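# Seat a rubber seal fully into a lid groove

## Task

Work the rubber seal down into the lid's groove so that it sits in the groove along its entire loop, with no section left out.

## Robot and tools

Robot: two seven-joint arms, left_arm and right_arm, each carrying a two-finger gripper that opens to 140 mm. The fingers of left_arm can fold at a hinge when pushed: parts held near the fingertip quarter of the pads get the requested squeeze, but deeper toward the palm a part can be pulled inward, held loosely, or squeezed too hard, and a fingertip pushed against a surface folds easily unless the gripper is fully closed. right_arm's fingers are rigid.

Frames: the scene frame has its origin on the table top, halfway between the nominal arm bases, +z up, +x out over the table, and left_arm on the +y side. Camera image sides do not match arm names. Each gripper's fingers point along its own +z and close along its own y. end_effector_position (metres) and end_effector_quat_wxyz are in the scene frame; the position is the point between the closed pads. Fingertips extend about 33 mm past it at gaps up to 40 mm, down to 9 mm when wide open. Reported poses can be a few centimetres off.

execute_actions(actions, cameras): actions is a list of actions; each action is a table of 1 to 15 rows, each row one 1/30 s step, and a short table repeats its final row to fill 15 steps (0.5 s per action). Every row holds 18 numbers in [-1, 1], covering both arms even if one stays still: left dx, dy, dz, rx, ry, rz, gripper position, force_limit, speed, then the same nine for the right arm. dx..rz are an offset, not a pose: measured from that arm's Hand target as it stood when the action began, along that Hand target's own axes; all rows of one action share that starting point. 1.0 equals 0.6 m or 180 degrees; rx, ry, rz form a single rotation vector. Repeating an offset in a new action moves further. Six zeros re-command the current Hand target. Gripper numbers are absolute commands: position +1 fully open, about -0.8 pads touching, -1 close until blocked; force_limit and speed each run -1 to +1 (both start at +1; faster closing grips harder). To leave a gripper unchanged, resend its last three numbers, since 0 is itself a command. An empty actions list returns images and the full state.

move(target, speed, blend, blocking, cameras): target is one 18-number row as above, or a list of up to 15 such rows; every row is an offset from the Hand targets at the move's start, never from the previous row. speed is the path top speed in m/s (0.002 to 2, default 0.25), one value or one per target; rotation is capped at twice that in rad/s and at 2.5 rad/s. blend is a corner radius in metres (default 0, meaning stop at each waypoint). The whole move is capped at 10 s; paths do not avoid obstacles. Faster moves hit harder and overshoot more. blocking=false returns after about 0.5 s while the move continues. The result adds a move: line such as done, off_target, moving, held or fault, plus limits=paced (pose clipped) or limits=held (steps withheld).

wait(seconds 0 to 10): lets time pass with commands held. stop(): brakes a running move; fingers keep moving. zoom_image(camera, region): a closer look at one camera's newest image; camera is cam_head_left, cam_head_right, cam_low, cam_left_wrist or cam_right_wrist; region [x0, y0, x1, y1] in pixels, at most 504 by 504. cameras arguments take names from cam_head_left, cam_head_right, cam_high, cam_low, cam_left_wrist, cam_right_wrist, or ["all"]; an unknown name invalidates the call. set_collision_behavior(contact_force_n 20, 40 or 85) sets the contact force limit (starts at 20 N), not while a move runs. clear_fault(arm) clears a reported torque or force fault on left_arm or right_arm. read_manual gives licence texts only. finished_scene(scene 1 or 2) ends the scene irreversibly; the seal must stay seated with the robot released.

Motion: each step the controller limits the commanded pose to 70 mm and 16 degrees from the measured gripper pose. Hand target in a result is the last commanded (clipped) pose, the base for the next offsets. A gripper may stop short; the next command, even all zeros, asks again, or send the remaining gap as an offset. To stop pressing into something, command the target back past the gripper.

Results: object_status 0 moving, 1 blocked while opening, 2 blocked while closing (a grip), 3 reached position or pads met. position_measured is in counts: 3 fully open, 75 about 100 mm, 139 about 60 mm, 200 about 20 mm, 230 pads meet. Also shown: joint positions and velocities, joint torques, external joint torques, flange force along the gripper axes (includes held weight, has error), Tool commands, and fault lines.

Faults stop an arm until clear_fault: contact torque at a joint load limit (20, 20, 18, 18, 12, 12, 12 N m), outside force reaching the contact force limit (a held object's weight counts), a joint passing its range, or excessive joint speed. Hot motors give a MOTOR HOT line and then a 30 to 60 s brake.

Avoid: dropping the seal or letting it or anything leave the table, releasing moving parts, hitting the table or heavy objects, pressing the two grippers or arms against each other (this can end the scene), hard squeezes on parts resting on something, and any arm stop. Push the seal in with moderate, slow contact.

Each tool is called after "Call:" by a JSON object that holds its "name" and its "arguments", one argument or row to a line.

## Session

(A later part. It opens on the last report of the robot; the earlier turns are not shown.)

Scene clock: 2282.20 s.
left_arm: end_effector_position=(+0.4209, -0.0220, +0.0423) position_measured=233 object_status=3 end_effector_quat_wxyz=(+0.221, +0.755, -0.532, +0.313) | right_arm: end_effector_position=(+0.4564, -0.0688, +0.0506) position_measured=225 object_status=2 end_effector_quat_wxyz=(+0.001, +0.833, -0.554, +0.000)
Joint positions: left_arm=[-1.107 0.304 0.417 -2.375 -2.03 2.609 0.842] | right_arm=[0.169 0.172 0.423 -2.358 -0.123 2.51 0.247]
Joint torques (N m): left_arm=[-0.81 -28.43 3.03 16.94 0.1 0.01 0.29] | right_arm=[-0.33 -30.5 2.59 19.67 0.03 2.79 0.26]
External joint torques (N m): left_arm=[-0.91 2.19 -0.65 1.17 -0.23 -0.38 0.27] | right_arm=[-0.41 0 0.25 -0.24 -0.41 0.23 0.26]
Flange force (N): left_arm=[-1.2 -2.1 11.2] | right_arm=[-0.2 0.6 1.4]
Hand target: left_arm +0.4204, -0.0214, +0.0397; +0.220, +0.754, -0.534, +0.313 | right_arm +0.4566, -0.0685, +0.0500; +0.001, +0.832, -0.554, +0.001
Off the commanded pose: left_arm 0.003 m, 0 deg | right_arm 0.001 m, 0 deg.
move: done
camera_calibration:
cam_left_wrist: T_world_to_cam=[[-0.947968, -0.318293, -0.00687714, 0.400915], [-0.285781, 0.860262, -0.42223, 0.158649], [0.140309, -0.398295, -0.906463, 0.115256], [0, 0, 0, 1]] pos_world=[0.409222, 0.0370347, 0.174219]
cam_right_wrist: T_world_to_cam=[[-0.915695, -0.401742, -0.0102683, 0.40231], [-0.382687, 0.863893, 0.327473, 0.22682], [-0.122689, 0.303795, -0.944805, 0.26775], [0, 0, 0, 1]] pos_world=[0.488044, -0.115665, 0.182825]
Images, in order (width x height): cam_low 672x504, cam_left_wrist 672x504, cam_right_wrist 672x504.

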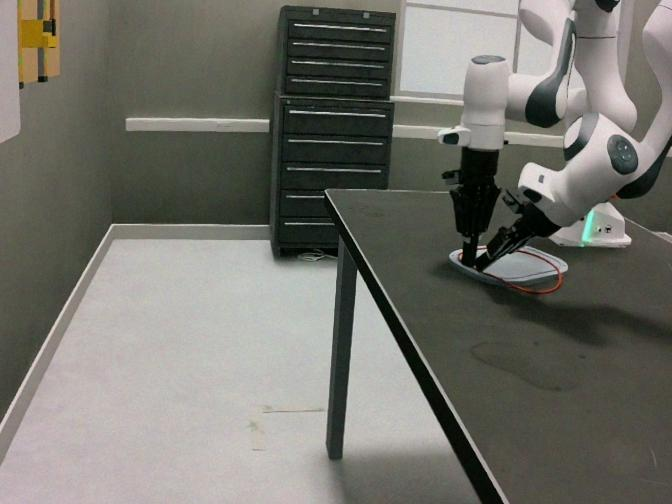

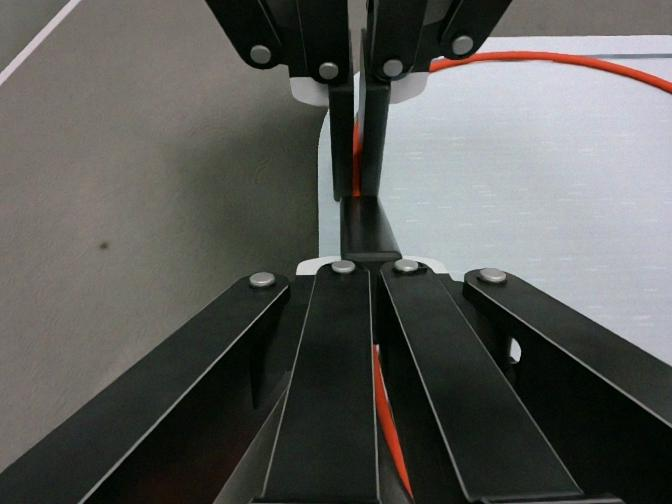

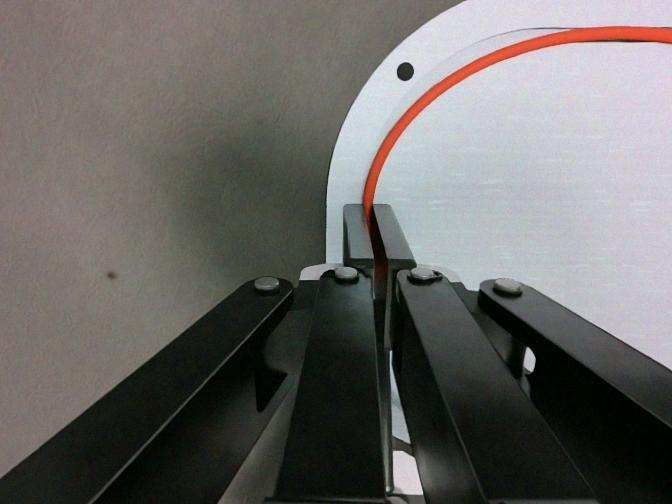

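Call:
{"name": "zoom_image", "arguments": {
  "camera": "cam_right_wrist",
  "region": [320, 0, 600, 240]
}}

Call:
{"name": "zoom_image", "arguments": {
  "camera": "cam_left_wrist",
  "region": [300, 60, 440, 220]
}}

Scaled by 1.800 from the camera's 672x504 image, which has a finer 960x720 frame.

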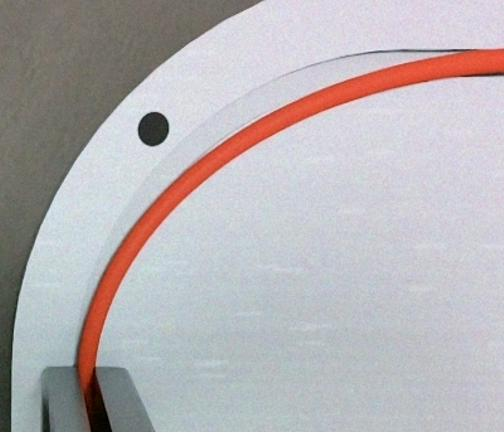

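Scaled by 3.150 from the camera's 672x504 image, which has a finer 960x720 frame.

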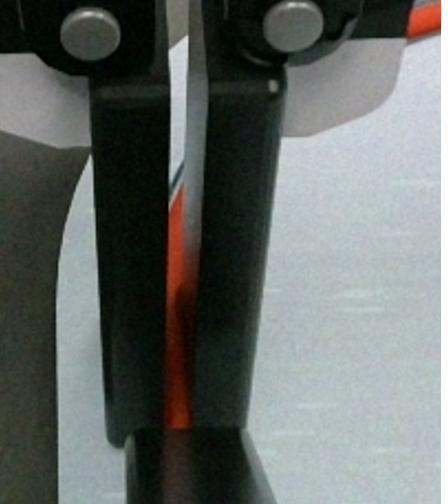

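Call:
{"name": "move", "arguments": {
  "target": [0,0,0,0,0,0,-1,-1,0, 0,0,0.003,0,0,0,-1,-1,-1],
  "speed": 0.02,
  "cameras": ["cam_right_wrist", "cam_left_wrist"]
}}

Scene clock: 2294.43 s.
left_arm: end_effector_position=(+0.4209, -0.0220, +0.0423) position_measured=233 object_status=3 end_effector_quat_wxyz=(+0.221, +0.755, -0.532, +0.313) | right_arm: end_effector_position=(+0.4564, -0.0688, +0.0497) position_measured=225 object_status=2 end_effector_quat_wxyz=(+0.001, +0.833, -0.554, +0.001)
Joint positions: left_arm=[-1.107 0.304 0.417 -2.375 -2.03 2.609 0.842] | right_arm=[0.169 0.174 0.423 -2.358 -0.126 2.512 0.248]
Joint torques (N m): left_arm=[-0.86 -28.48 3.06 16.93 0.12 0 0.29] | right_arm=[-0.38 -29.37 2.31 19.4 -0.04 3.15 0.27]
External joint torques (N m): left_arm=[-1 2.14 -0.66 1.19 -0.21 -0.4 0.27] | right_arm=[-0.32 1.16 0.08 -0.52 -0.48 0.58 0.27]
Flange force (N): left_arm=[-1.0 -2.1 11.1] | right_arm=[-0.6 -1.2 5.3]
Hand target: left_arm +0.4204, -0.0214, +0.0397; +0.220, +0.754, -0.534, +0.313 | right_arm +0.4566, -0.0685, +0.0482; +0.001, +0.832, -0.554, +0.001
Off the commanded pose: left_arm 0.003 m, 0 deg | right_arm 0.002 m, 0 deg.
move: done
camera_calibration:
cam_left_wrist: T_world_to_cam=[[-0.947968, -0.318293, -0.00687714, 0.400915], [-0.285781, 0.860262, -0.42223, 0.158649], [0.140309, -0.398295, -0.906463, 0.115256], [0, 0, 0, 1]] pos_world=[0.409222, 0.0370347, 0.174219]
cam_right_wrist: T_world_to_cam=[[-0.915322, -0.402593, -0.0102549, 0.402154], [-0.383581, 0.863772, 0.326746, 0.227589], [-0.122688, 0.303011, -0.945057, 0.266934], [0, 0, 0, 1]] pos_world=[0.488148, -0.115565, 0.182028]
Images, in order (width x height): cam_left_wrist 672x504, cam_right_wrist 672x504.

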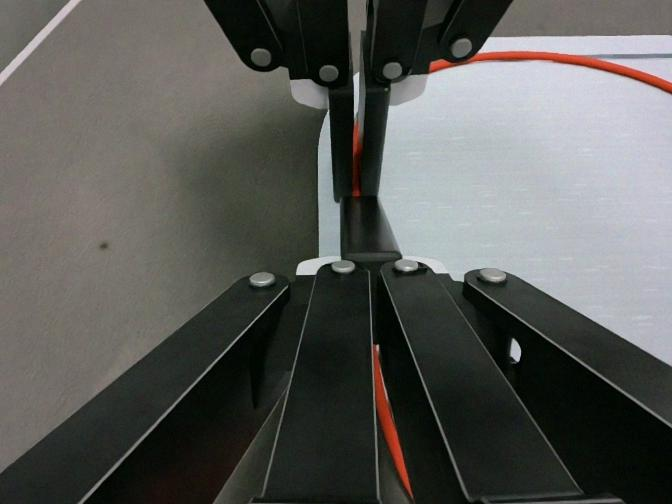

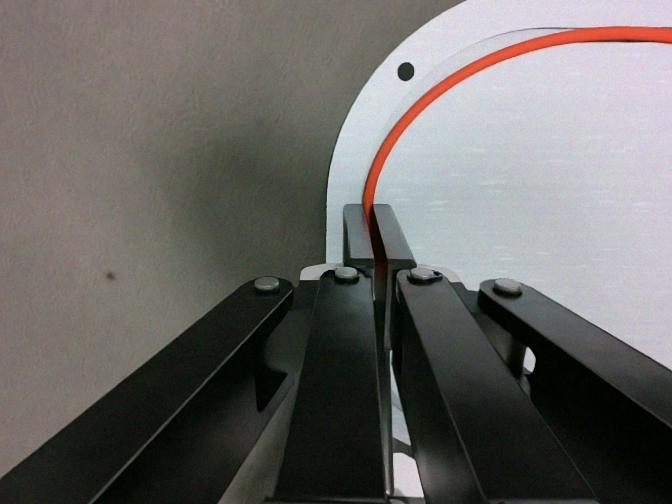

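Call:
{"name": "move", "arguments": {
  "target": [
    [0,0,0,0,0,0,-1,-1,0, 0,0,-0.0010,0,0,0,-0.66,-1,-1],
    [0,0,0,0,0,0,-1,-1,0, 0,0,-0.036,0,0,0,-0.66,-1,-1]
  ],
  "speed": 0.04,
  "cameras": ["cam_right_wrist", "cam_left_wrist"]
}}

Scene clock: 2306.53 s.
left_arm: end_effector_position=(+0.4215, -0.0217, +0.0423) position_measured=233 object_status=3 end_effector_quat_wxyz=(+0.221, +0.755, -0.531, +0.314) | right_arm: end_effector_position=(+0.4568, -0.0682, +0.0692) position_measured=213 object_status=3 end_effector_quat_wxyz=(+0.001, +0.831, -0.556, +0.002)
Joint positions: left_arm=[-1.107 0.304 0.418 -2.374 -2.03 2.609 0.842] | right_arm=[0.164 0.13 0.433 -2.352 -0.094 2.468 0.233]
Joint velocities: left_arm=[within noise] | right_arm=[0 -0.001 -0.001 0 0.001 -0.004 -0.005]
Joint torques (N m): left_arm=[-1.06 -28.75 2.77 16.47 0.2 0.01 0.29] | right_arm=[-0.97 -30.5 2.79 20.55 0.68 2.33 -0.09]
External joint torques (N m): left_arm=[-1.05 1.93 -0.83 0.66 -0.13 -0.37 0.27] | right_arm=[-0.87 -0.91 1.16 -0.03 0.21 -0.23 -0.09]
Flange force (N): left_arm=[-1.3 -1.0 9.1] | right_arm=[1.0 3.4 -3.8]
Hand target: left_arm +0.4204, -0.0214, +0.0397; +0.220, +0.754, -0.534, +0.313 | right_arm +0.4566, -0.0684, +0.0698; +0.001, +0.832, -0.554, +0.001
Off the commanded pose: left_arm 0.003 m, 0 deg | right_arm 0.001 m, 0 deg.
move: done
camera_calibration:
cam_left_wrist: T_world_to_cam=[[-0.947649, -0.319228, -0.00743418, 0.401547], [-0.286388, 0.859999, -0.422354, 0.15897], [0.14122, -0.398114, -0.9064, 0.114951], [0, 0, 0, 1]] pos_world=[0.40982, 0.0372343, 0.174319]
cam_right_wrist: T_world_to_cam=[[-0.917229, -0.398152, -0.012901, 0.404247], [-0.380384, 0.865758, 0.325224, 0.219584], [-0.11832, 0.303212, -0.945549, 0.283363], [0, 0, 0, 1]] pos_world=[0.48784, -0.115074, 0.201735]
Images, in order (width x height): cam_left_wrist 672x504, cam_right_wrist 672x504.

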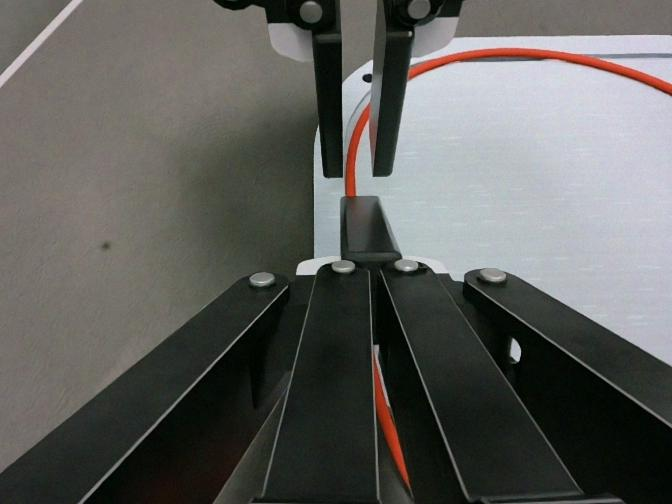

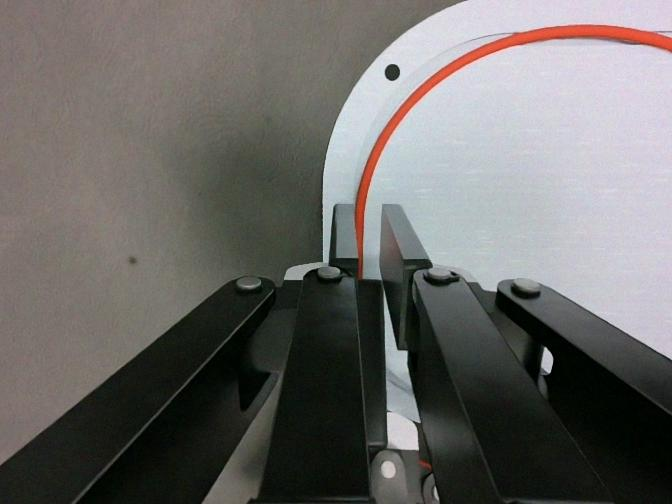

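Call:
{"name": "zoom_image", "arguments": {
  "camera": "cam_right_wrist",
  "region": [300, 100, 460, 310]
}}

Call:
{"name": "zoom_image", "arguments": {
  "camera": "cam_left_wrist",
  "region": [300, 30, 460, 220]
}}

Scaled by 2.400 from the camera's 672x504 image, which has a finer 960x720 frame.

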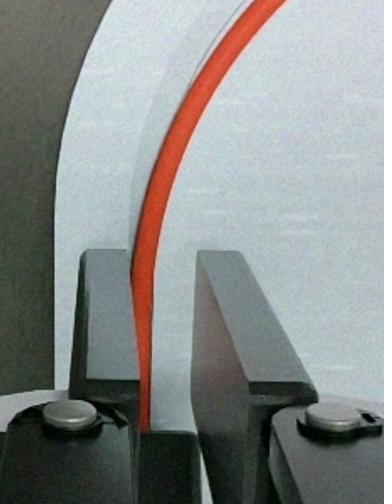

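Scaled by 2.653 from the camera's 672x504 image, which has a finer 960x720 frame.

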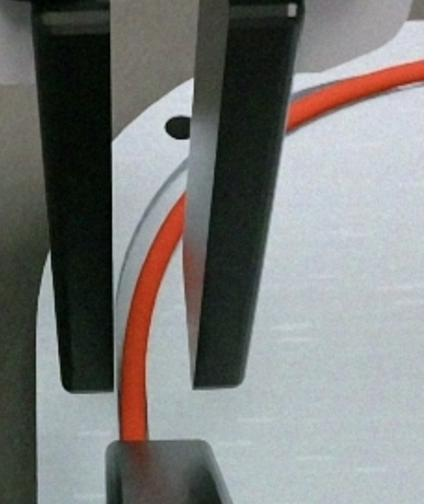

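Call:
{"name": "move", "arguments": {
  "target": [
    [0,0,0,0,0,0,-1,-1,0, 0,-0.001,0,0,0,0,-1,-1,-1],
    [0,0,0,0,0,0,-1,-1,0, 0,-0.001,0.0280,0,0,0,-1,-1,-1],
    [0,0,0,0,0,0,-1,-1,0, 0,-0.001,0.0380,0,0,0,-1,-1,-1]
  ],
  "speed": [0.04,0.04,0.015],
  "cameras": ["cam_right_wrist", "cam_left_wrist"]
}}

Scene clock: 2334.27 s.
left_arm: end_effector_position=(+0.4215, -0.0217, +0.0423) position_measured=233 object_status=3 end_effector_quat_wxyz=(+0.221, +0.755, -0.531, +0.314) | right_arm: end_effector_position=(+0.4586, -0.0676, +0.0504) position_measured=230 object_status=3 end_effector_quat_wxyz=(+0.000, +0.833, -0.553, +0.002)
Joint positions: left_arm=[-1.107 0.304 0.418 -2.374 -2.03 2.609 0.842] | right_arm=[0.172 0.176 0.42 -2.354 -0.128 2.514 0.248]
Joint velocities: left_arm=[within noise] | right_arm=[0.001 0.001 0 0.001 -0.002 0 0.007]
Joint torques (N m): left_arm=[-1.09 -28.71 2.78 16.48 0.21 0 0.27] | right_arm=[-0.4 -28.31 2.33 18.43 -0.09 3.13 0.35]
External joint torques (N m): left_arm=[-1.11 1.84 -0.83 0.77 -0.12 -0.38 0.25] | right_arm=[-0.55 2.41 -0.13 -1.5 -0.52 0.56 0.35]
Flange force (N): left_arm=[-0.9 -1.1 9.0] | right_arm=[-0.4 -1.1 8.6]
Hand target: left_arm +0.4204, -0.0214, +0.0397; +0.220, +0.754, -0.534, +0.313 | right_arm +0.4572, -0.0682, +0.0470; +0.001, +0.832, -0.554, +0.001
Off the commanded pose: left_arm 0.003 m, 0 deg | right_arm 0.004 m, 0 deg.
move: off_target (right_arm)
camera_calibration:
cam_left_wrist: T_world_to_cam=[[-0.947676, -0.319146, -0.00747348, 0.401562], [-0.286299, 0.86003, -0.422353, 0.158932], [0.14122, -0.398114, -0.906401, 0.114951], [0, 0, 0, 1]] pos_world=[0.40982, 0.0372343, 0.174319]
cam_right_wrist: T_world_to_cam=[[-0.914717, -0.403833, -0.0145453, 0.40448], [-0.386064, 0.862704, 0.326644, 0.22826], [-0.119361, 0.304402, -0.945036, 0.266028], [0, 0, 0, 1]] pos_world=[0.489861, -0.114558, 0.18273]
Images, in order (width x height): cam_left_wrist 672x504, cam_right_wrist 672x504.

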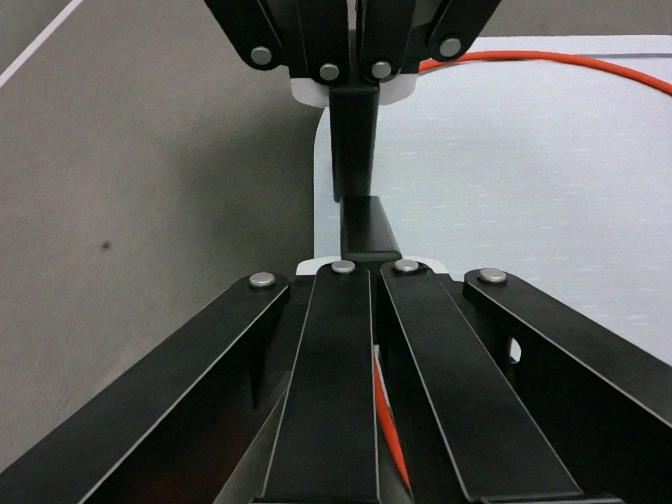

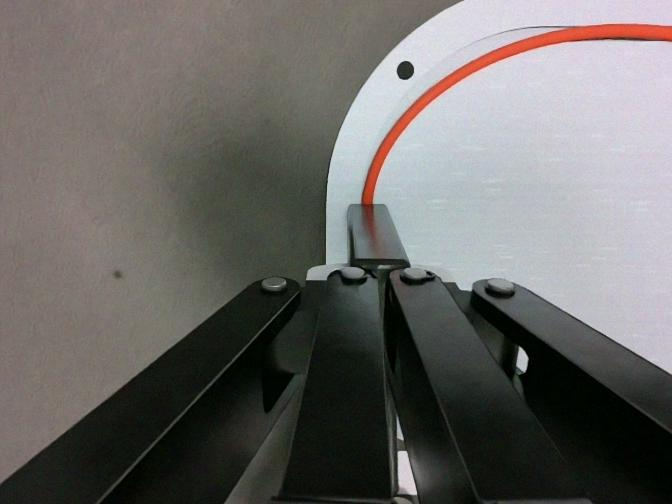

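Call:
{"name": "move", "arguments": {
  "target": [0,0,0,0,0,0,-1,-1,0, 0,0,0.0025,0,0,0,-1,-1,-1],
  "speed": 0.015
}}

Scene clock: 2343.47 s.
left_arm: end_effector_position=(+0.4215, -0.0217, +0.0423) position_measured=233 object_status=3 end_effector_quat_wxyz=(+0.221, +0.755, -0.531, +0.314) | right_arm: end_effector_position=(+0.4587, -0.0675, +0.0503) position_measured=230 object_status=3 end_effector_quat_wxyz=(+0.000, +0.833, -0.553, +0.003)
Joint positions: left_arm=[-1.107 0.304 0.418 -2.374 -2.03 2.609 0.842] | right_arm=[0.173 0.177 0.42 -2.354 -0.13 2.514 0.252]
Joint torques (N m): left_arm=[-1.1 -28.74 2.75 16.5 0.22 0 0.29] | right_arm=[-0.57 -26.51 1.77 18.26 -0.18 3.56 0.22]
External joint torques (N m): left_arm=[-1.08 1.87 -0.83 0.75 -0.11 -0.37 0.27] | right_arm=[-0.57 4.05 -0.54 -1.62 -0.62 1 0.22]
Flange force (N): left_arm=[-1.1 -1.1 9.1] | right_arm=[-0.5 -4.6 13.7]
Hand target: left_arm +0.4204, -0.0214, +0.0397; +0.220, +0.754, -0.534, +0.313 | right_arm +0.4572, -0.0683, +0.0455; +0.001, +0.832, -0.554, +0.001
Off the commanded pose: left_arm 0.003 m, 0 deg | right_arm 0.005 m, 0 deg.
move: off_target (right_arm)

Call:
{"name": "move", "arguments": {
  "target": [
    [0,0,0,0,0,0,-1,-1,0, 0,-0.0028,-0.005,0,0,0,-1,-1,-1],
    [0,0,0,0,0,0,-1,-1,0, 0,-0.0028,-0.075,0,0,0,-1,-1,-1]
  ],
  "speed": [0.02,0.06],
  "cameras": ["cam_right_wrist", "cam_left_wrist"]
}}

Scene clock: 2382.73 s.
left_arm: end_effector_position=(+0.4215, -0.0217, +0.0423) position_measured=233 object_status=3 end_effector_quat_wxyz=(+0.221, +0.755, -0.531, +0.314) | right_arm: end_effector_position=(+0.4589, -0.0672, +0.0901) position_measured=230 object_status=3 end_effector_quat_wxyz=(+0.001, +0.831, -0.556, +0.002)
Joint positions: left_arm=[-1.107 0.304 0.418 -2.374 -2.03 2.609 0.842] | right_arm=[0.161 0.091 0.438 -2.333 -0.065 2.415 0.211]
Joint velocities: left_arm=[within noise] | right_arm=[-0.001 0 -0.001 -0.001 -0.001 -0.002 -0.007]
Joint torques (N m): left_arm=[-1.13 -28.73 2.79 16.48 0.22 -0.01 0.31] | right_arm=[-0.83 -29.76 2.02 21.26 0.66 2.4 -0.08]
External joint torques (N m): left_arm=[-1.07 1.86 -0.76 0.74 -0.11 -0.38 0.28] | right_arm=[-0.86 -0.79 0.75 -0.07 0.17 -0.17 -0.08]
Flange force (N): left_arm=[-1.2 -1.1 9.0] | right_arm=[1.0 3.0 -2.7]
Hand target: left_arm +0.4204, -0.0214, +0.0397; +0.220, +0.754, -0.534, +0.313 | right_arm +0.4587, -0.0675, +0.0905; +0.001, +0.832, -0.554, +0.001
Off the commanded pose: left_arm 0.003 m, 0 deg | right_arm 0.001 m, 0 deg.
move: done
camera_calibration:
cam_left_wrist: T_world_to_cam=[[-0.947676, -0.319146, -0.00747348, 0.401562], [-0.286299, 0.86003, -0.422353, 0.158932], [0.14122, -0.398114, -0.906401, 0.114951], [0, 0, 0, 1]] pos_world=[0.40982, 0.0372343, 0.174319]
cam_right_wrist: T_world_to_cam=[[-0.917245, -0.398115, -0.0128982, 0.40685], [-0.380377, 0.865847, 0.324994, 0.21281], [-0.118217, 0.303005, -0.945628, 0.30292], [0, 0, 0, 1]] pos_world=[0.48994, -0.114074, 0.222536]
Images, in order (width x height): cam_left_wrist 672x504, cam_right_wrist 672x504.

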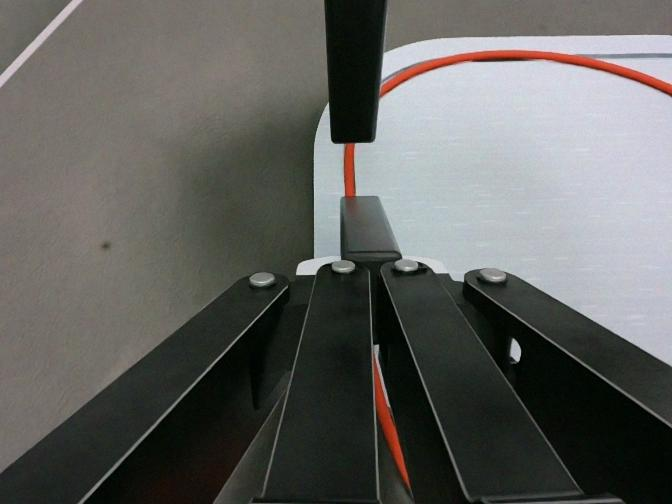

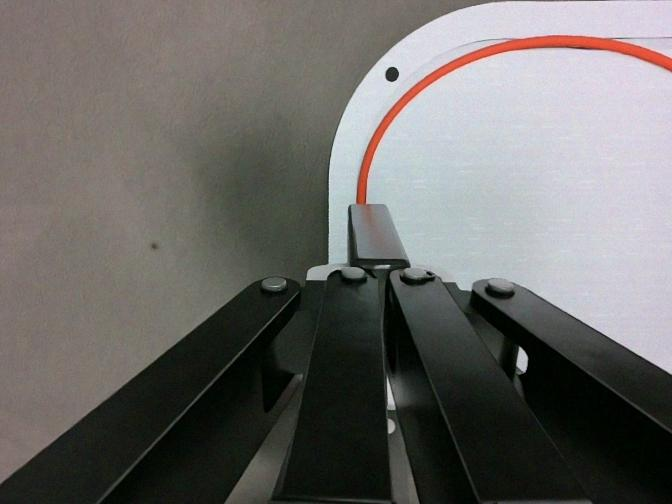

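Call:
{"name": "zoom_image", "arguments": {
  "camera": "cam_right_wrist",
  "region": [320, 0, 672, 220]
}}

Call:
{"name": "zoom_image", "arguments": {
  "camera": "cam_left_wrist",
  "region": [300, 20, 672, 220]
}}

Scaled by 1.432 from the camera's 672x504 image, which has a finer 960x720 frame.

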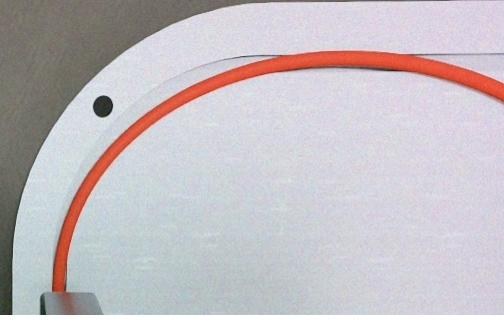

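Scaled by 1.355 from the camera's 672x504 image, which has a finer 960x720 frame.

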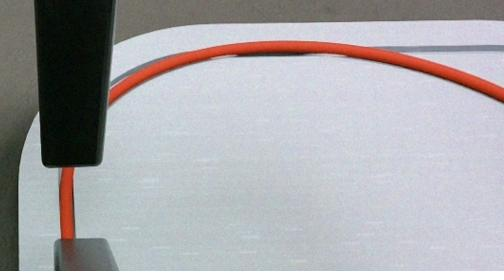

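Call:
{"name": "zoom_image", "arguments": {
  "camera": "cam_right_wrist",
  "region": [340, 60, 460, 220]
}}

Scaled by 3.150 from the camera's 672x504 image, which has a finer 960x720 frame.

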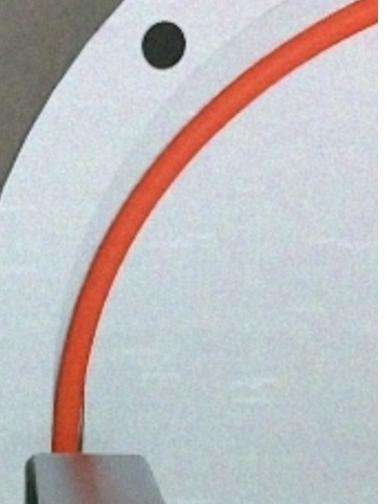

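Call:
{"name": "move", "arguments": {
  "target": [0,0,0,0,0,0,-1,-1,0, 0.0974,0.0284,0.0258,0,0,0.25,-0.45,-1,-1],
  "speed": 0.12,
  "cameras": ["cam_right_wrist", "cam_left_wrist"]
}}

Scene clock: 2449.67 s.
left_arm: end_effector_position=(+0.4215, -0.0217, +0.0423) position_measured=233 object_status=3 end_effector_quat_wxyz=(+0.221, +0.755, -0.531, +0.314) | right_arm: end_effector_position=(+0.4655, -0.1283, +0.0750) position_measured=186 object_status=3 end_effector_quat_wxyz=(-0.001, -0.558, +0.830, -0.001)
Joint positions: left_arm=[-1.107 0.304 0.418 -2.374 -2.03 2.609 0.842] | right_arm=[0.161 0.057 0.322 -2.419 -0.032 2.47 0.851]
Joint velocities: left_arm=[within noise] | right_arm=[0 0.002 0 0 0 -0.001 0.007]
Joint torques (N m): left_arm=[-1.1 -28.72 2.76 16.47 0.21 0 0.32] | right_arm=[-0.43 -29.58 1.28 19.91 0.34 2.74 0.25]
External joint torques (N m): left_arm=[-1.19 1.93 -0.93 0.7 -0.11 -0.39 0.29] | right_arm=[-0.35 -1.08 0.78 -0.58 -0.14 0.25 0.25]
Flange force (N): left_arm=[-1.2 -0.9 9.3] | right_arm=[3.0 3.9 -1.2]
Hand target: left_arm +0.4204, -0.0214, +0.0397; +0.220, +0.754, -0.534, +0.313 | right_arm +0.4655, -0.1280, +0.0752; -0.001, -0.557, +0.831, -0.001
Off the commanded pose: left_arm 0.003 m, 0 deg | right_arm 0.000 m, 0 deg.
move: done
camera_calibration:
cam_left_wrist: T_world_to_cam=[[-0.947676, -0.319146, -0.00747348, 0.401562], [-0.286299, 0.86003, -0.422353, 0.158932], [0.14122, -0.398114, -0.906401, 0.114951], [0, 0, 0, 1]] pos_world=[0.40982, 0.0372343, 0.174319]
cam_right_wrist: T_world_to_cam=[[-0.932582, 0.360783, -0.0112772, 0.492733], [0.337597, 0.882854, 0.326492, -0.0590373], [0.127749, 0.300674, -0.945133, 0.193092], [0, 0, 0, 1]] pos_world=[0.454777, -0.183706, 0.207329]
Images, in order (width x height): cam_left_wrist 672x504, cam_right_wrist 672x504.

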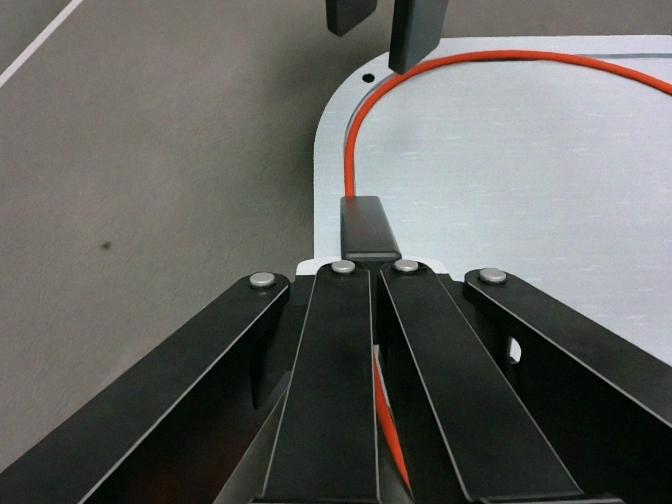

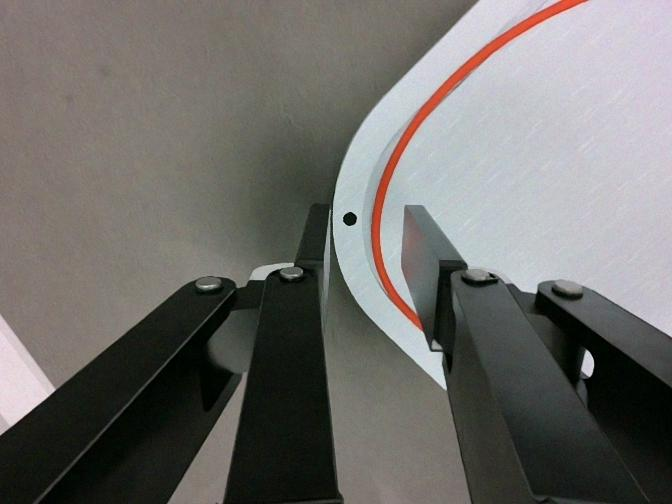

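Call:
{"name": "zoom_image", "arguments": {
  "camera": "cam_right_wrist",
  "region": [310, 100, 490, 340]
}}

Scaled by 2.100 from the camera's 672x504 image, which has a finer 960x720 frame.

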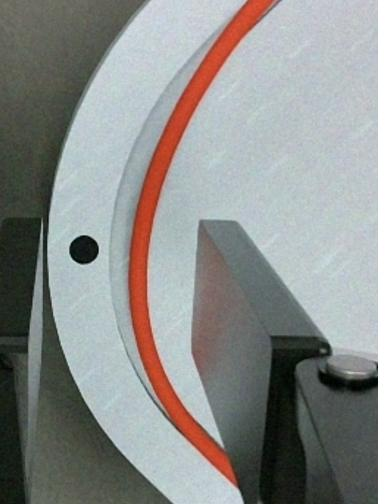

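Call:
{"name": "move", "arguments": {
  "target": [
    [0,0,0,0,0,0,-1,-1,0, 0,0.0077,0,0,0,0,-0.45,-1,-1],
    [0,0,0,0,0,0,-1,-1,0, 0,0.0077,0.0340,0,0,0,-0.45,-1,-1]
  ],
  "speed": 0.05,
  "cameras": ["cam_right_wrist", "cam_left_wrist"]
}}

Scene clock: 2487.43 s.
left_arm: end_effector_position=(+0.4215, -0.0217, +0.0423) position_measured=233 object_status=3 end_effector_quat_wxyz=(+0.221, +0.755, -0.531, +0.314) | right_arm: end_effector_position=(+0.4613, -0.1265, +0.0555) position_measured=186 object_status=3 end_effector_quat_wxyz=(-0.001, -0.558, +0.830, -0.001)
Joint positions: left_arm=[-1.107 0.304 0.418 -2.374 -2.03 2.609 0.842] | right_arm=[0.164 0.093 0.324 -2.439 -0.054 2.525 0.876]
Joint velocities: left_arm=[within noise] | right_arm=[0.001 0.002 -0.001 0 -0.002 0.003 0.006]
Joint torques (N m): left_arm=[-1.07 -28.74 2.76 16.49 0.2 0.01 0.32] | right_arm=[-0.34 -29.07 1.41 19.52 0.02 2.76 0.25]
External joint torques (N m): left_arm=[-1.1 1.94 -0.88 0.65 -0.13 -0.37 0.3] | right_arm=[-0.34 -0.07 0.47 -0.25 -0.43 0.27 0.25]
Flange force (N): left_arm=[-1.3 -0.9 9.1] | right_arm=[0.1 0.9 1.3]
Hand target: left_arm +0.4204, -0.0214, +0.0397; +0.220, +0.754, -0.534, +0.313 | right_arm +0.4612, -0.1263, +0.0548; -0.001, -0.557, +0.831, -0.001
Off the commanded pose: left_arm 0.003 m, 0 deg | right_arm 0.001 m, 0 deg.
move: done
camera_calibration:
cam_left_wrist: T_world_to_cam=[[-0.947676, -0.319146, -0.00747348, 0.401562], [-0.286299, 0.86003, -0.422353, 0.158932], [0.14122, -0.398114, -0.906401, 0.114951], [0, 0, 0, 1]] pos_world=[0.40982, 0.0372343, 0.174319]
cam_right_wrist: T_world_to_cam=[[-0.932089, 0.362025, -0.0121373, 0.487924], [0.338388, 0.88221, 0.327413, -0.0534214], [0.129239, 0.301071, -0.944803, 0.174019], [0, 0, 0, 1]] pos_world=[0.450376, -0.181904, 0.187826]
Images, in order (width x height): cam_left_wrist 672x504, cam_right_wrist 672x504.

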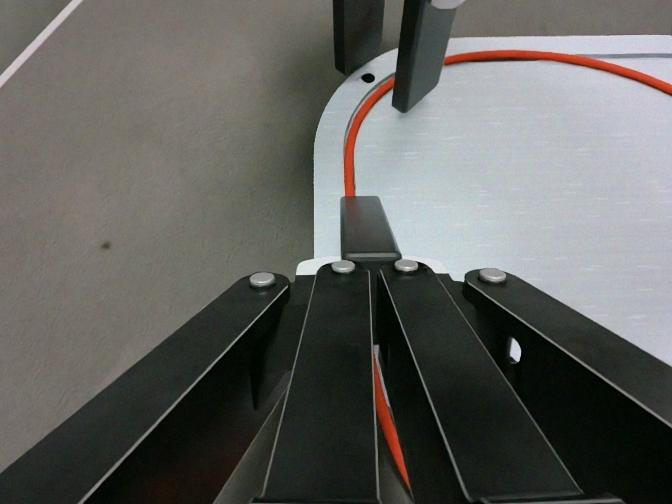

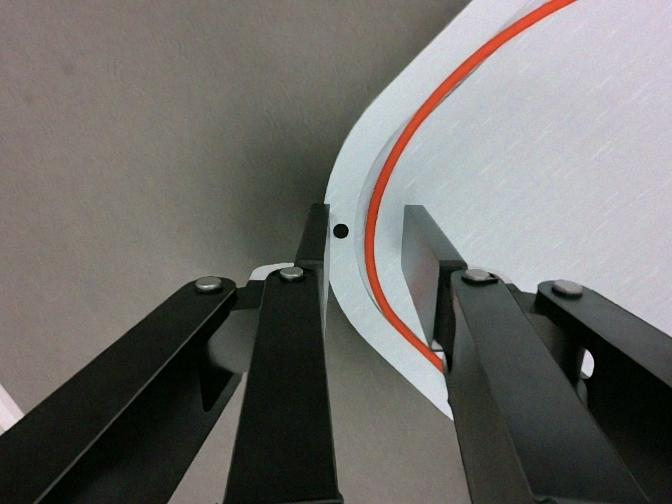

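Call:
{"name": "zoom_image", "arguments": {
  "camera": "cam_right_wrist",
  "region": [310, 120, 470, 360]
}}

Scaled by 2.100 from the camera's 672x504 image, which has a finer 960x720 frame.

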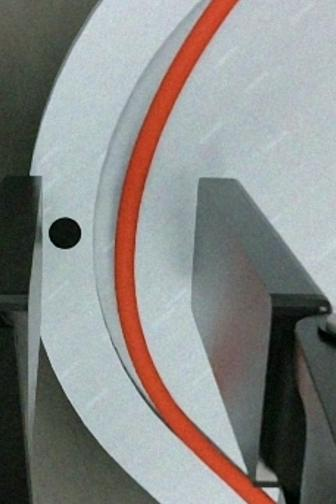

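Call:
{"name": "move", "arguments": {
  "target": [
    [0,0,0,0,0,0,-1,-1,0, 0,0,0.0080,0,0,0,-0.45,-1,-1]
  ],
  "speed": 0.02
}}

Scene clock: 2500.23 s.
left_arm: end_effector_position=(+0.4215, -0.0217, +0.0423) position_measured=233 object_status=3 end_effector_quat_wxyz=(+0.221, +0.755, -0.531, +0.314) | right_arm: end_effector_position=(+0.4615, -0.1261, +0.0510) position_measured=186 object_status=3 end_effector_quat_wxyz=(-0.001, -0.558, +0.830, -0.001)
Joint positions: left_arm=[-1.107 0.304 0.418 -2.374 -2.03 2.609 0.842] | right_arm=[0.164 0.105 0.324 -2.44 -0.062 2.537 0.882]
Joint velocities: left_arm=[within noise] | right_arm=[0 0.001 0.001 0.001 -0.002 0.004 0.003]
Joint torques (N m): left_arm=[-1.06 -28.71 2.78 16.49 0.2 0 0.31] | right_arm=[-0.56 -29.17 1.38 18.95 -0.03 2.74 0.15]
External joint torques (N m): left_arm=[-1.11 1.87 -0.86 0.75 -0.13 -0.38 0.29] | right_arm=[-0.64 0.06 0.24 -0.66 -0.47 0.24 0.15]
Flange force (N): left_arm=[-1.1 -1.0 9.1] | right_arm=[1.4 1.1 1.6]
Hand target: left_arm +0.4204, -0.0214, +0.0397; +0.220, +0.754, -0.534, +0.313 | right_arm +0.4612, -0.1263, +0.0500; -0.001, -0.557, +0.831, -0.001
Off the commanded pose: left_arm 0.003 m, 0 deg | right_arm 0.001 m, 0 deg.
move: done

Call:
{"name": "move", "arguments": {
  "target": [0,0,0,0,0,0,-1,-1,0, 0,0,0,0,0,0,-1,-1,-1],
  "speed": 0.02,
  "cameras": ["cam_right_wrist", "cam_left_wrist"]
}}

Scene clock: 2504.90 s.
left_arm: end_effector_position=(+0.4215, -0.0217, +0.0423) position_measured=233 object_status=3 end_effector_quat_wxyz=(+0.221, +0.755, -0.531, +0.314) | right_arm: end_effector_position=(+0.4618, -0.1260, +0.0511) position_measured=225 object_status=0 end_effector_quat_wxyz=(+0.000, -0.557, +0.830, -0.001)
Joint positions: left_arm=[-1.107 0.304 0.418 -2.374 -2.03 2.609 0.842] | right_arm=[0.164 0.105 0.324 -2.44 -0.062 2.538 0.883]
Joint torques (N m): left_arm=[-1.09 -28.75 2.75 16.54 0.21 0.01 0.3] | right_arm=[-0.62 -29.18 1.47 18.98 0.03 2.72 0.25]
External joint torques (N m): left_arm=[-1.2 1.83 -0.95 0.81 -0.11 -0.38 0.28] | right_arm=[-0.69 0.1 0.34 -0.67 -0.4 0.21 0.25]
Flange force (N): left_arm=[-0.9 -0.9 9.2] | right_arm=[1.2 1.2 1.6]
Hand target: left_arm +0.4204, -0.0214, +0.0397; +0.220, +0.754, -0.534, +0.313 | right_arm +0.4612, -0.1263, +0.0500; -0.001, -0.557, +0.831, -0.001
Off the commanded pose: left_arm 0.003 m, 0 deg | right_arm 0.001 m, 0 deg.
move: done
camera_calibration:
cam_left_wrist: T_world_to_cam=[[-0.947676, -0.319146, -0.00747348, 0.401562], [-0.286299, 0.86003, -0.422353, 0.158932], [0.14122, -0.398114, -0.906401, 0.114951], [0, 0, 0, 1]] pos_world=[0.40982, 0.0372343, 0.174319]
cam_right_wrist: T_world_to_cam=[[-0.931658, 0.363093, -0.0132992, 0.488123], [0.33892, 0.88166, 0.328343, -0.052912], [0.130944, 0.301396, -0.944465, 0.16894], [0, 0, 0, 1]] pos_world=[0.450575, -0.181501, 0.183423]
Images, in order (width x height): cam_left_wrist 672x504, cam_right_wrist 672x504.

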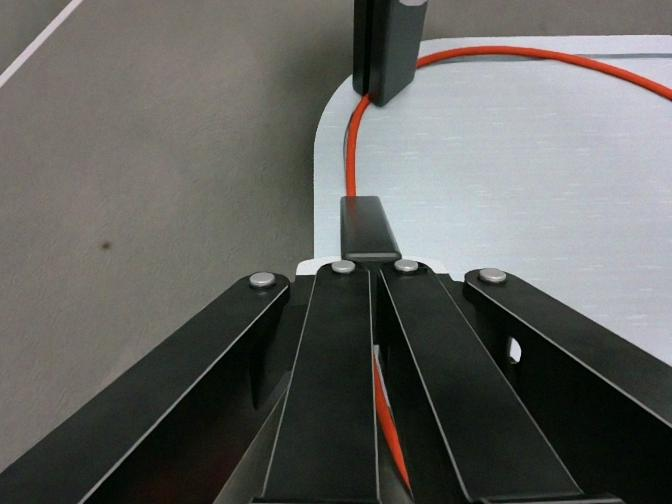

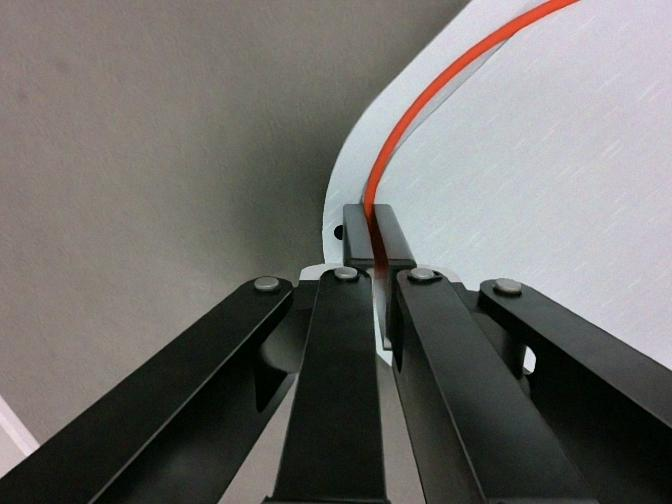

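Call:
{"name": "zoom_image", "arguments": {
  "camera": "cam_right_wrist",
  "region": [310, 0, 590, 230]
}}

Call:
{"name": "zoom_image", "arguments": {
  "camera": "cam_left_wrist",
  "region": [300, 60, 440, 220]
}}

Scaled by 1.800 from the camera's 672x504 image, which has a finer 960x720 frame.

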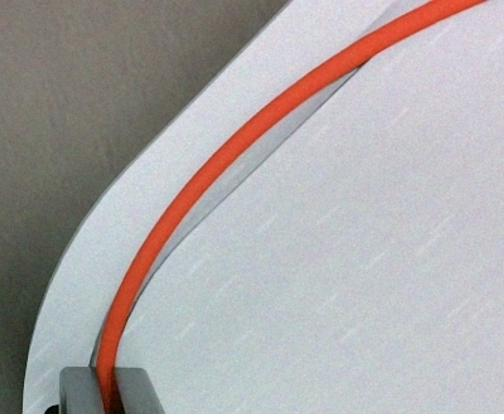

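Scaled by 3.150 from the camera's 672x504 image, which has a finer 960x720 frame.

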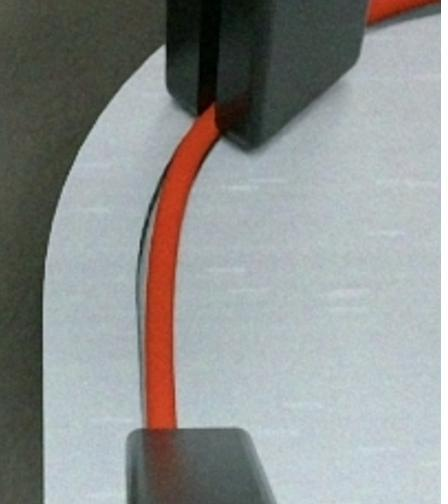

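Call:
{"name": "move", "arguments": {
  "target": [0,0,0,0,0,0,-1,-1,0, 0,0,0.004,0,0,0,-1,-1,-1],
  "speed": 0.02,
  "cameras": ["cam_right_wrist", "cam_left_wrist"]
}}

Scene clock: 2517.13 s.
left_arm: end_effector_position=(+0.4215, -0.0217, +0.0423) position_measured=233 object_status=3 end_effector_quat_wxyz=(+0.221, +0.755, -0.531, +0.314) | right_arm: end_effector_position=(+0.4628, -0.1258, +0.0499) position_measured=225 object_status=2 end_effector_quat_wxyz=(+0.001, -0.558, +0.830, -0.001)
Joint positions: left_arm=[-1.107 0.304 0.418 -2.374 -2.03 2.609 0.842] | right_arm=[0.164 0.108 0.324 -2.44 -0.066 2.544 0.885]
Joint torques (N m): left_arm=[-1.1 -28.77 2.73 16.45 0.2 0 0.29] | right_arm=[-0.38 -28.3 1.48 18.53 0.13 2.66 0.43]
External joint torques (N m): left_arm=[-1.05 1.87 -0.83 0.68 -0.13 -0.37 0.27] | right_arm=[-0.36 1 0.41 -1.04 -0.31 0.15 0.43]
Flange force (N): left_arm=[-1.2 -1.0 8.9] | right_arm=[-0.2 1.1 3.8]
Hand target: left_arm +0.4204, -0.0214, +0.0397; +0.220, +0.754, -0.534, +0.313 | right_arm +0.4612, -0.1263, +0.0476; -0.001, -0.557, +0.831, -0.001
Off the commanded pose: left_arm 0.003 m, 0 deg | right_arm 0.003 m, 0 deg.
move: done
camera_calibration:
cam_left_wrist: T_world_to_cam=[[-0.947676, -0.319146, -0.00747348, 0.401562], [-0.286299, 0.86003, -0.422353, 0.158932], [0.14122, -0.398114, -0.906401, 0.114951], [0, 0, 0, 1]] pos_world=[0.40982, 0.0372343, 0.174319]
cam_right_wrist: T_world_to_cam=[[-0.931874, 0.362447, -0.015594, 0.489127], [0.337424, 0.881725, 0.329706, -0.0523742], [0.133251, 0.301983, -0.943955, 0.166558], [0, 0, 0, 1]] pos_world=[0.451283, -0.181401, 0.182119]
Images, in order (width x height): cam_left_wrist 672x504, cam_right_wrist 672x504.

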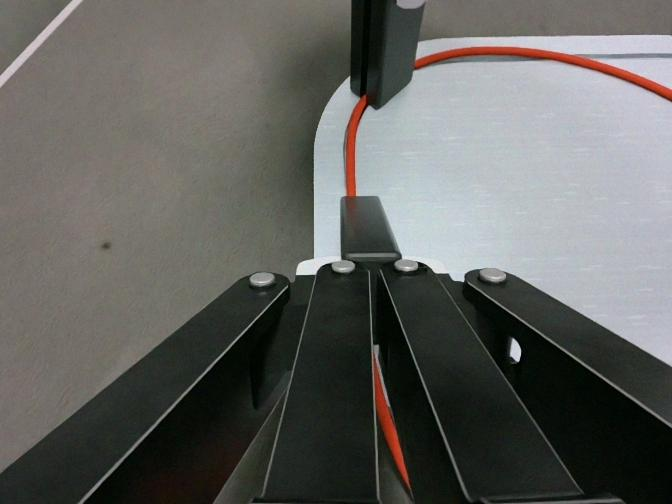

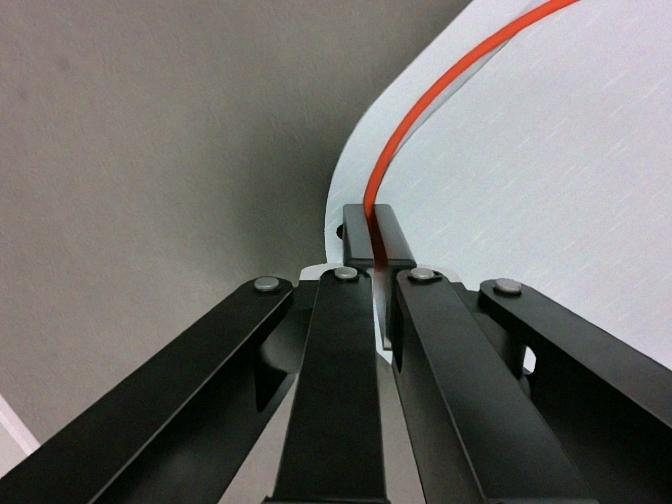

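Call:
{"name": "move", "arguments": {
  "target": [0,0,0,0,0,0,-1,-1,0, 0,0.001,0.002,0,0,0,-1,-1,-1],
  "speed": 0.02
}}

Scene clock: 2523.67 s.
left_arm: end_effector_position=(+0.4215, -0.0217, +0.0423) position_measured=233 object_status=3 end_effector_quat_wxyz=(+0.221, +0.755, -0.531, +0.314) | right_arm: end_effector_position=(+0.4628, -0.1258, +0.0496) position_measured=225 object_status=2 end_effector_quat_wxyz=(+0.001, -0.557, +0.830, -0.002)
Joint positions: left_arm=[-1.107 0.304 0.418 -2.374 -2.03 2.609 0.842] | right_arm=[0.164 0.109 0.324 -2.44 -0.067 2.546 0.887]
Joint torques (N m): left_arm=[-1.1 -28.75 2.77 16.49 0.22 0.01 0.29] | right_arm=[-0.32 -27.36 1.59 17.74 0 2.98 0.34]
External joint torques (N m): left_arm=[-0.94 1.77 -0.67 0.8 -0.11 -0.35 0.27] | right_arm=[-0.26 1.9 0.55 -1.79 -0.44 0.47 0.34]
Flange force (N): left_arm=[-1.0 -1.3 8.7] | right_arm=[0.1 1.5 7.1]
Hand target: left_arm +0.4204, -0.0214, +0.0397; +0.220, +0.754, -0.534, +0.313 | right_arm +0.4607, -0.1261, +0.0464; -0.001, -0.557, +0.831, -0.001
Off the commanded pose: left_arm 0.003 m, 0 deg | right_arm 0.004 m, 0 deg.
move: off_target (right_arm)

Call:
{"name": "move", "arguments": {
  "target": [
    [0,0,0,0,0,0,-1,-1,0, -0.0018,-0.003,-0.0025,0,0,0,-0.66,-1,-1],
    [0,0,0,0,0,0,-1,-1,0, -0.0018,-0.003,-0.04,0,0,0,-0.66,-1,-1]
  ],
  "speed": 0.04,
  "cameras": ["cam_right_wrist", "cam_left_wrist"]
}}

Scene clock: 2533.73 s.
left_arm: end_effector_position=(+0.4221, -0.0217, +0.0425) position_measured=233 object_status=3 end_effector_quat_wxyz=(+0.221, +0.755, -0.531, +0.314) | right_arm: end_effector_position=(+0.4630, -0.1256, +0.0699) position_measured=213 object_status=3 end_effector_quat_wxyz=(+0.000, -0.556, +0.831, -0.002)
Joint positions: left_arm=[-1.107 0.305 0.418 -2.373 -2.03 2.608 0.843] | right_arm=[0.165 0.064 0.326 -2.429 -0.042 2.489 0.874]
Joint velocities: left_arm=[within noise] | right_arm=[0 -0.002 0.001 0 -0.001 -0.005 -0.007]
Joint torques (N m): left_arm=[-1.25 -28.95 2.58 15.95 0.3 0.01 0.29] | right_arm=[-0.56 -29.39 1.37 20.33 0.58 2.24 -0.16]
External joint torques (N m): left_arm=[-1.16 1.68 -0.95 0.14 -0.02 -0.35 0.27] | right_arm=[-0.64 -0.63 0.64 -0.19 0.12 -0.31 -0.16]
Flange force (N): left_arm=[-1.4 0.0 6.9] | right_arm=[2.2 1.3 -2.6]
Hand target: left_arm +0.4204, -0.0214, +0.0397; +0.220, +0.754, -0.534, +0.313 | right_arm +0.4627, -0.1257, +0.0704; -0.001, -0.557, +0.831, -0.001
Off the commanded pose: left_arm 0.003 m, 0 deg | right_arm 0.001 m, 0 deg.
move: done
camera_calibration:
cam_left_wrist: T_world_to_cam=[[-0.947491, -0.319681, -0.00801472, 0.402011], [-0.286512, 0.859779, -0.422719, 0.159162], [0.142026, -0.398226, -0.906226, 0.114668], [0, 0, 0, 1]] pos_world=[0.410218, 0.0373345, 0.174418]
cam_right_wrist: T_world_to_cam=[[-0.930137, 0.366872, -0.0158318, 0.489364], [0.341958, 0.881074, 0.326762, -0.0611281], [0.133829, 0.29852, -0.944974, 0.18467], [0, 0, 0, 1]] pos_world=[0.451365, -0.180803, 0.20223]
Images, in order (width x height): cam_left_wrist 672x504, cam_right_wrist 672x504.

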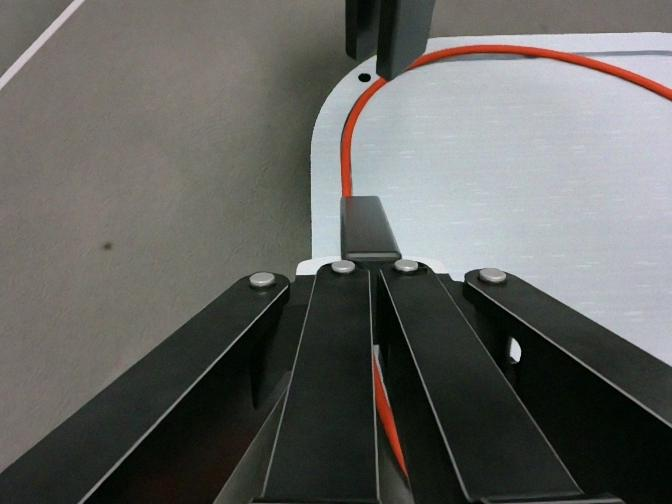

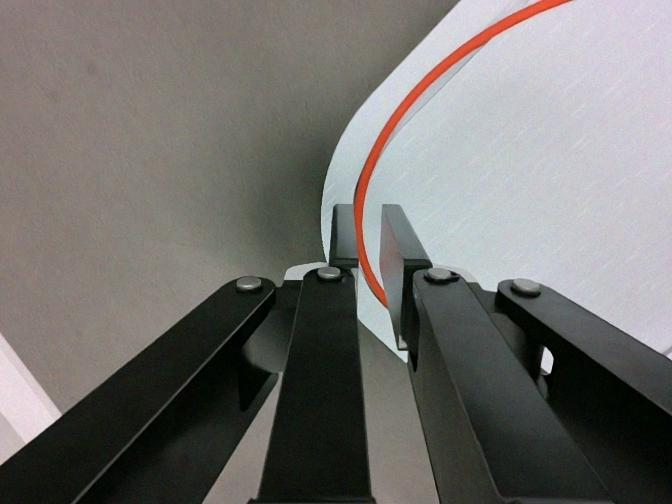

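Call:
{"name": "zoom_image", "arguments": {
  "camera": "cam_right_wrist",
  "region": [310, 50, 510, 320]
}}

Call:
{"name": "zoom_image", "arguments": {
  "camera": "cam_left_wrist",
  "region": [300, 20, 500, 220]
}}

Scaled by 1.867 from the camera's 672x504 image, which has a finer 960x720 frame.

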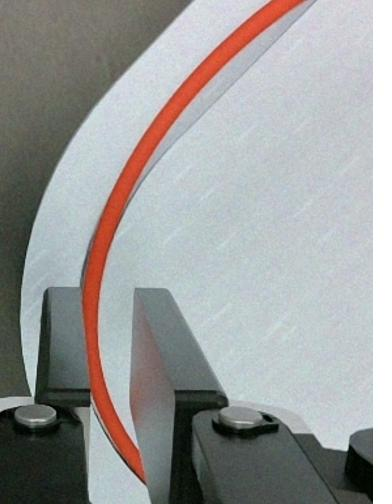

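Scaled by 2.520 from the camera's 672x504 image, which has a finer 960x720 frame.

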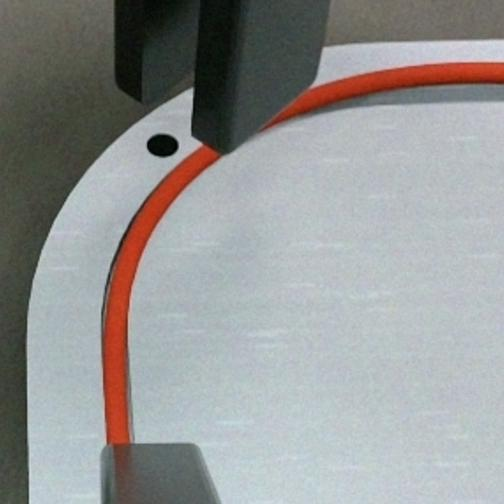

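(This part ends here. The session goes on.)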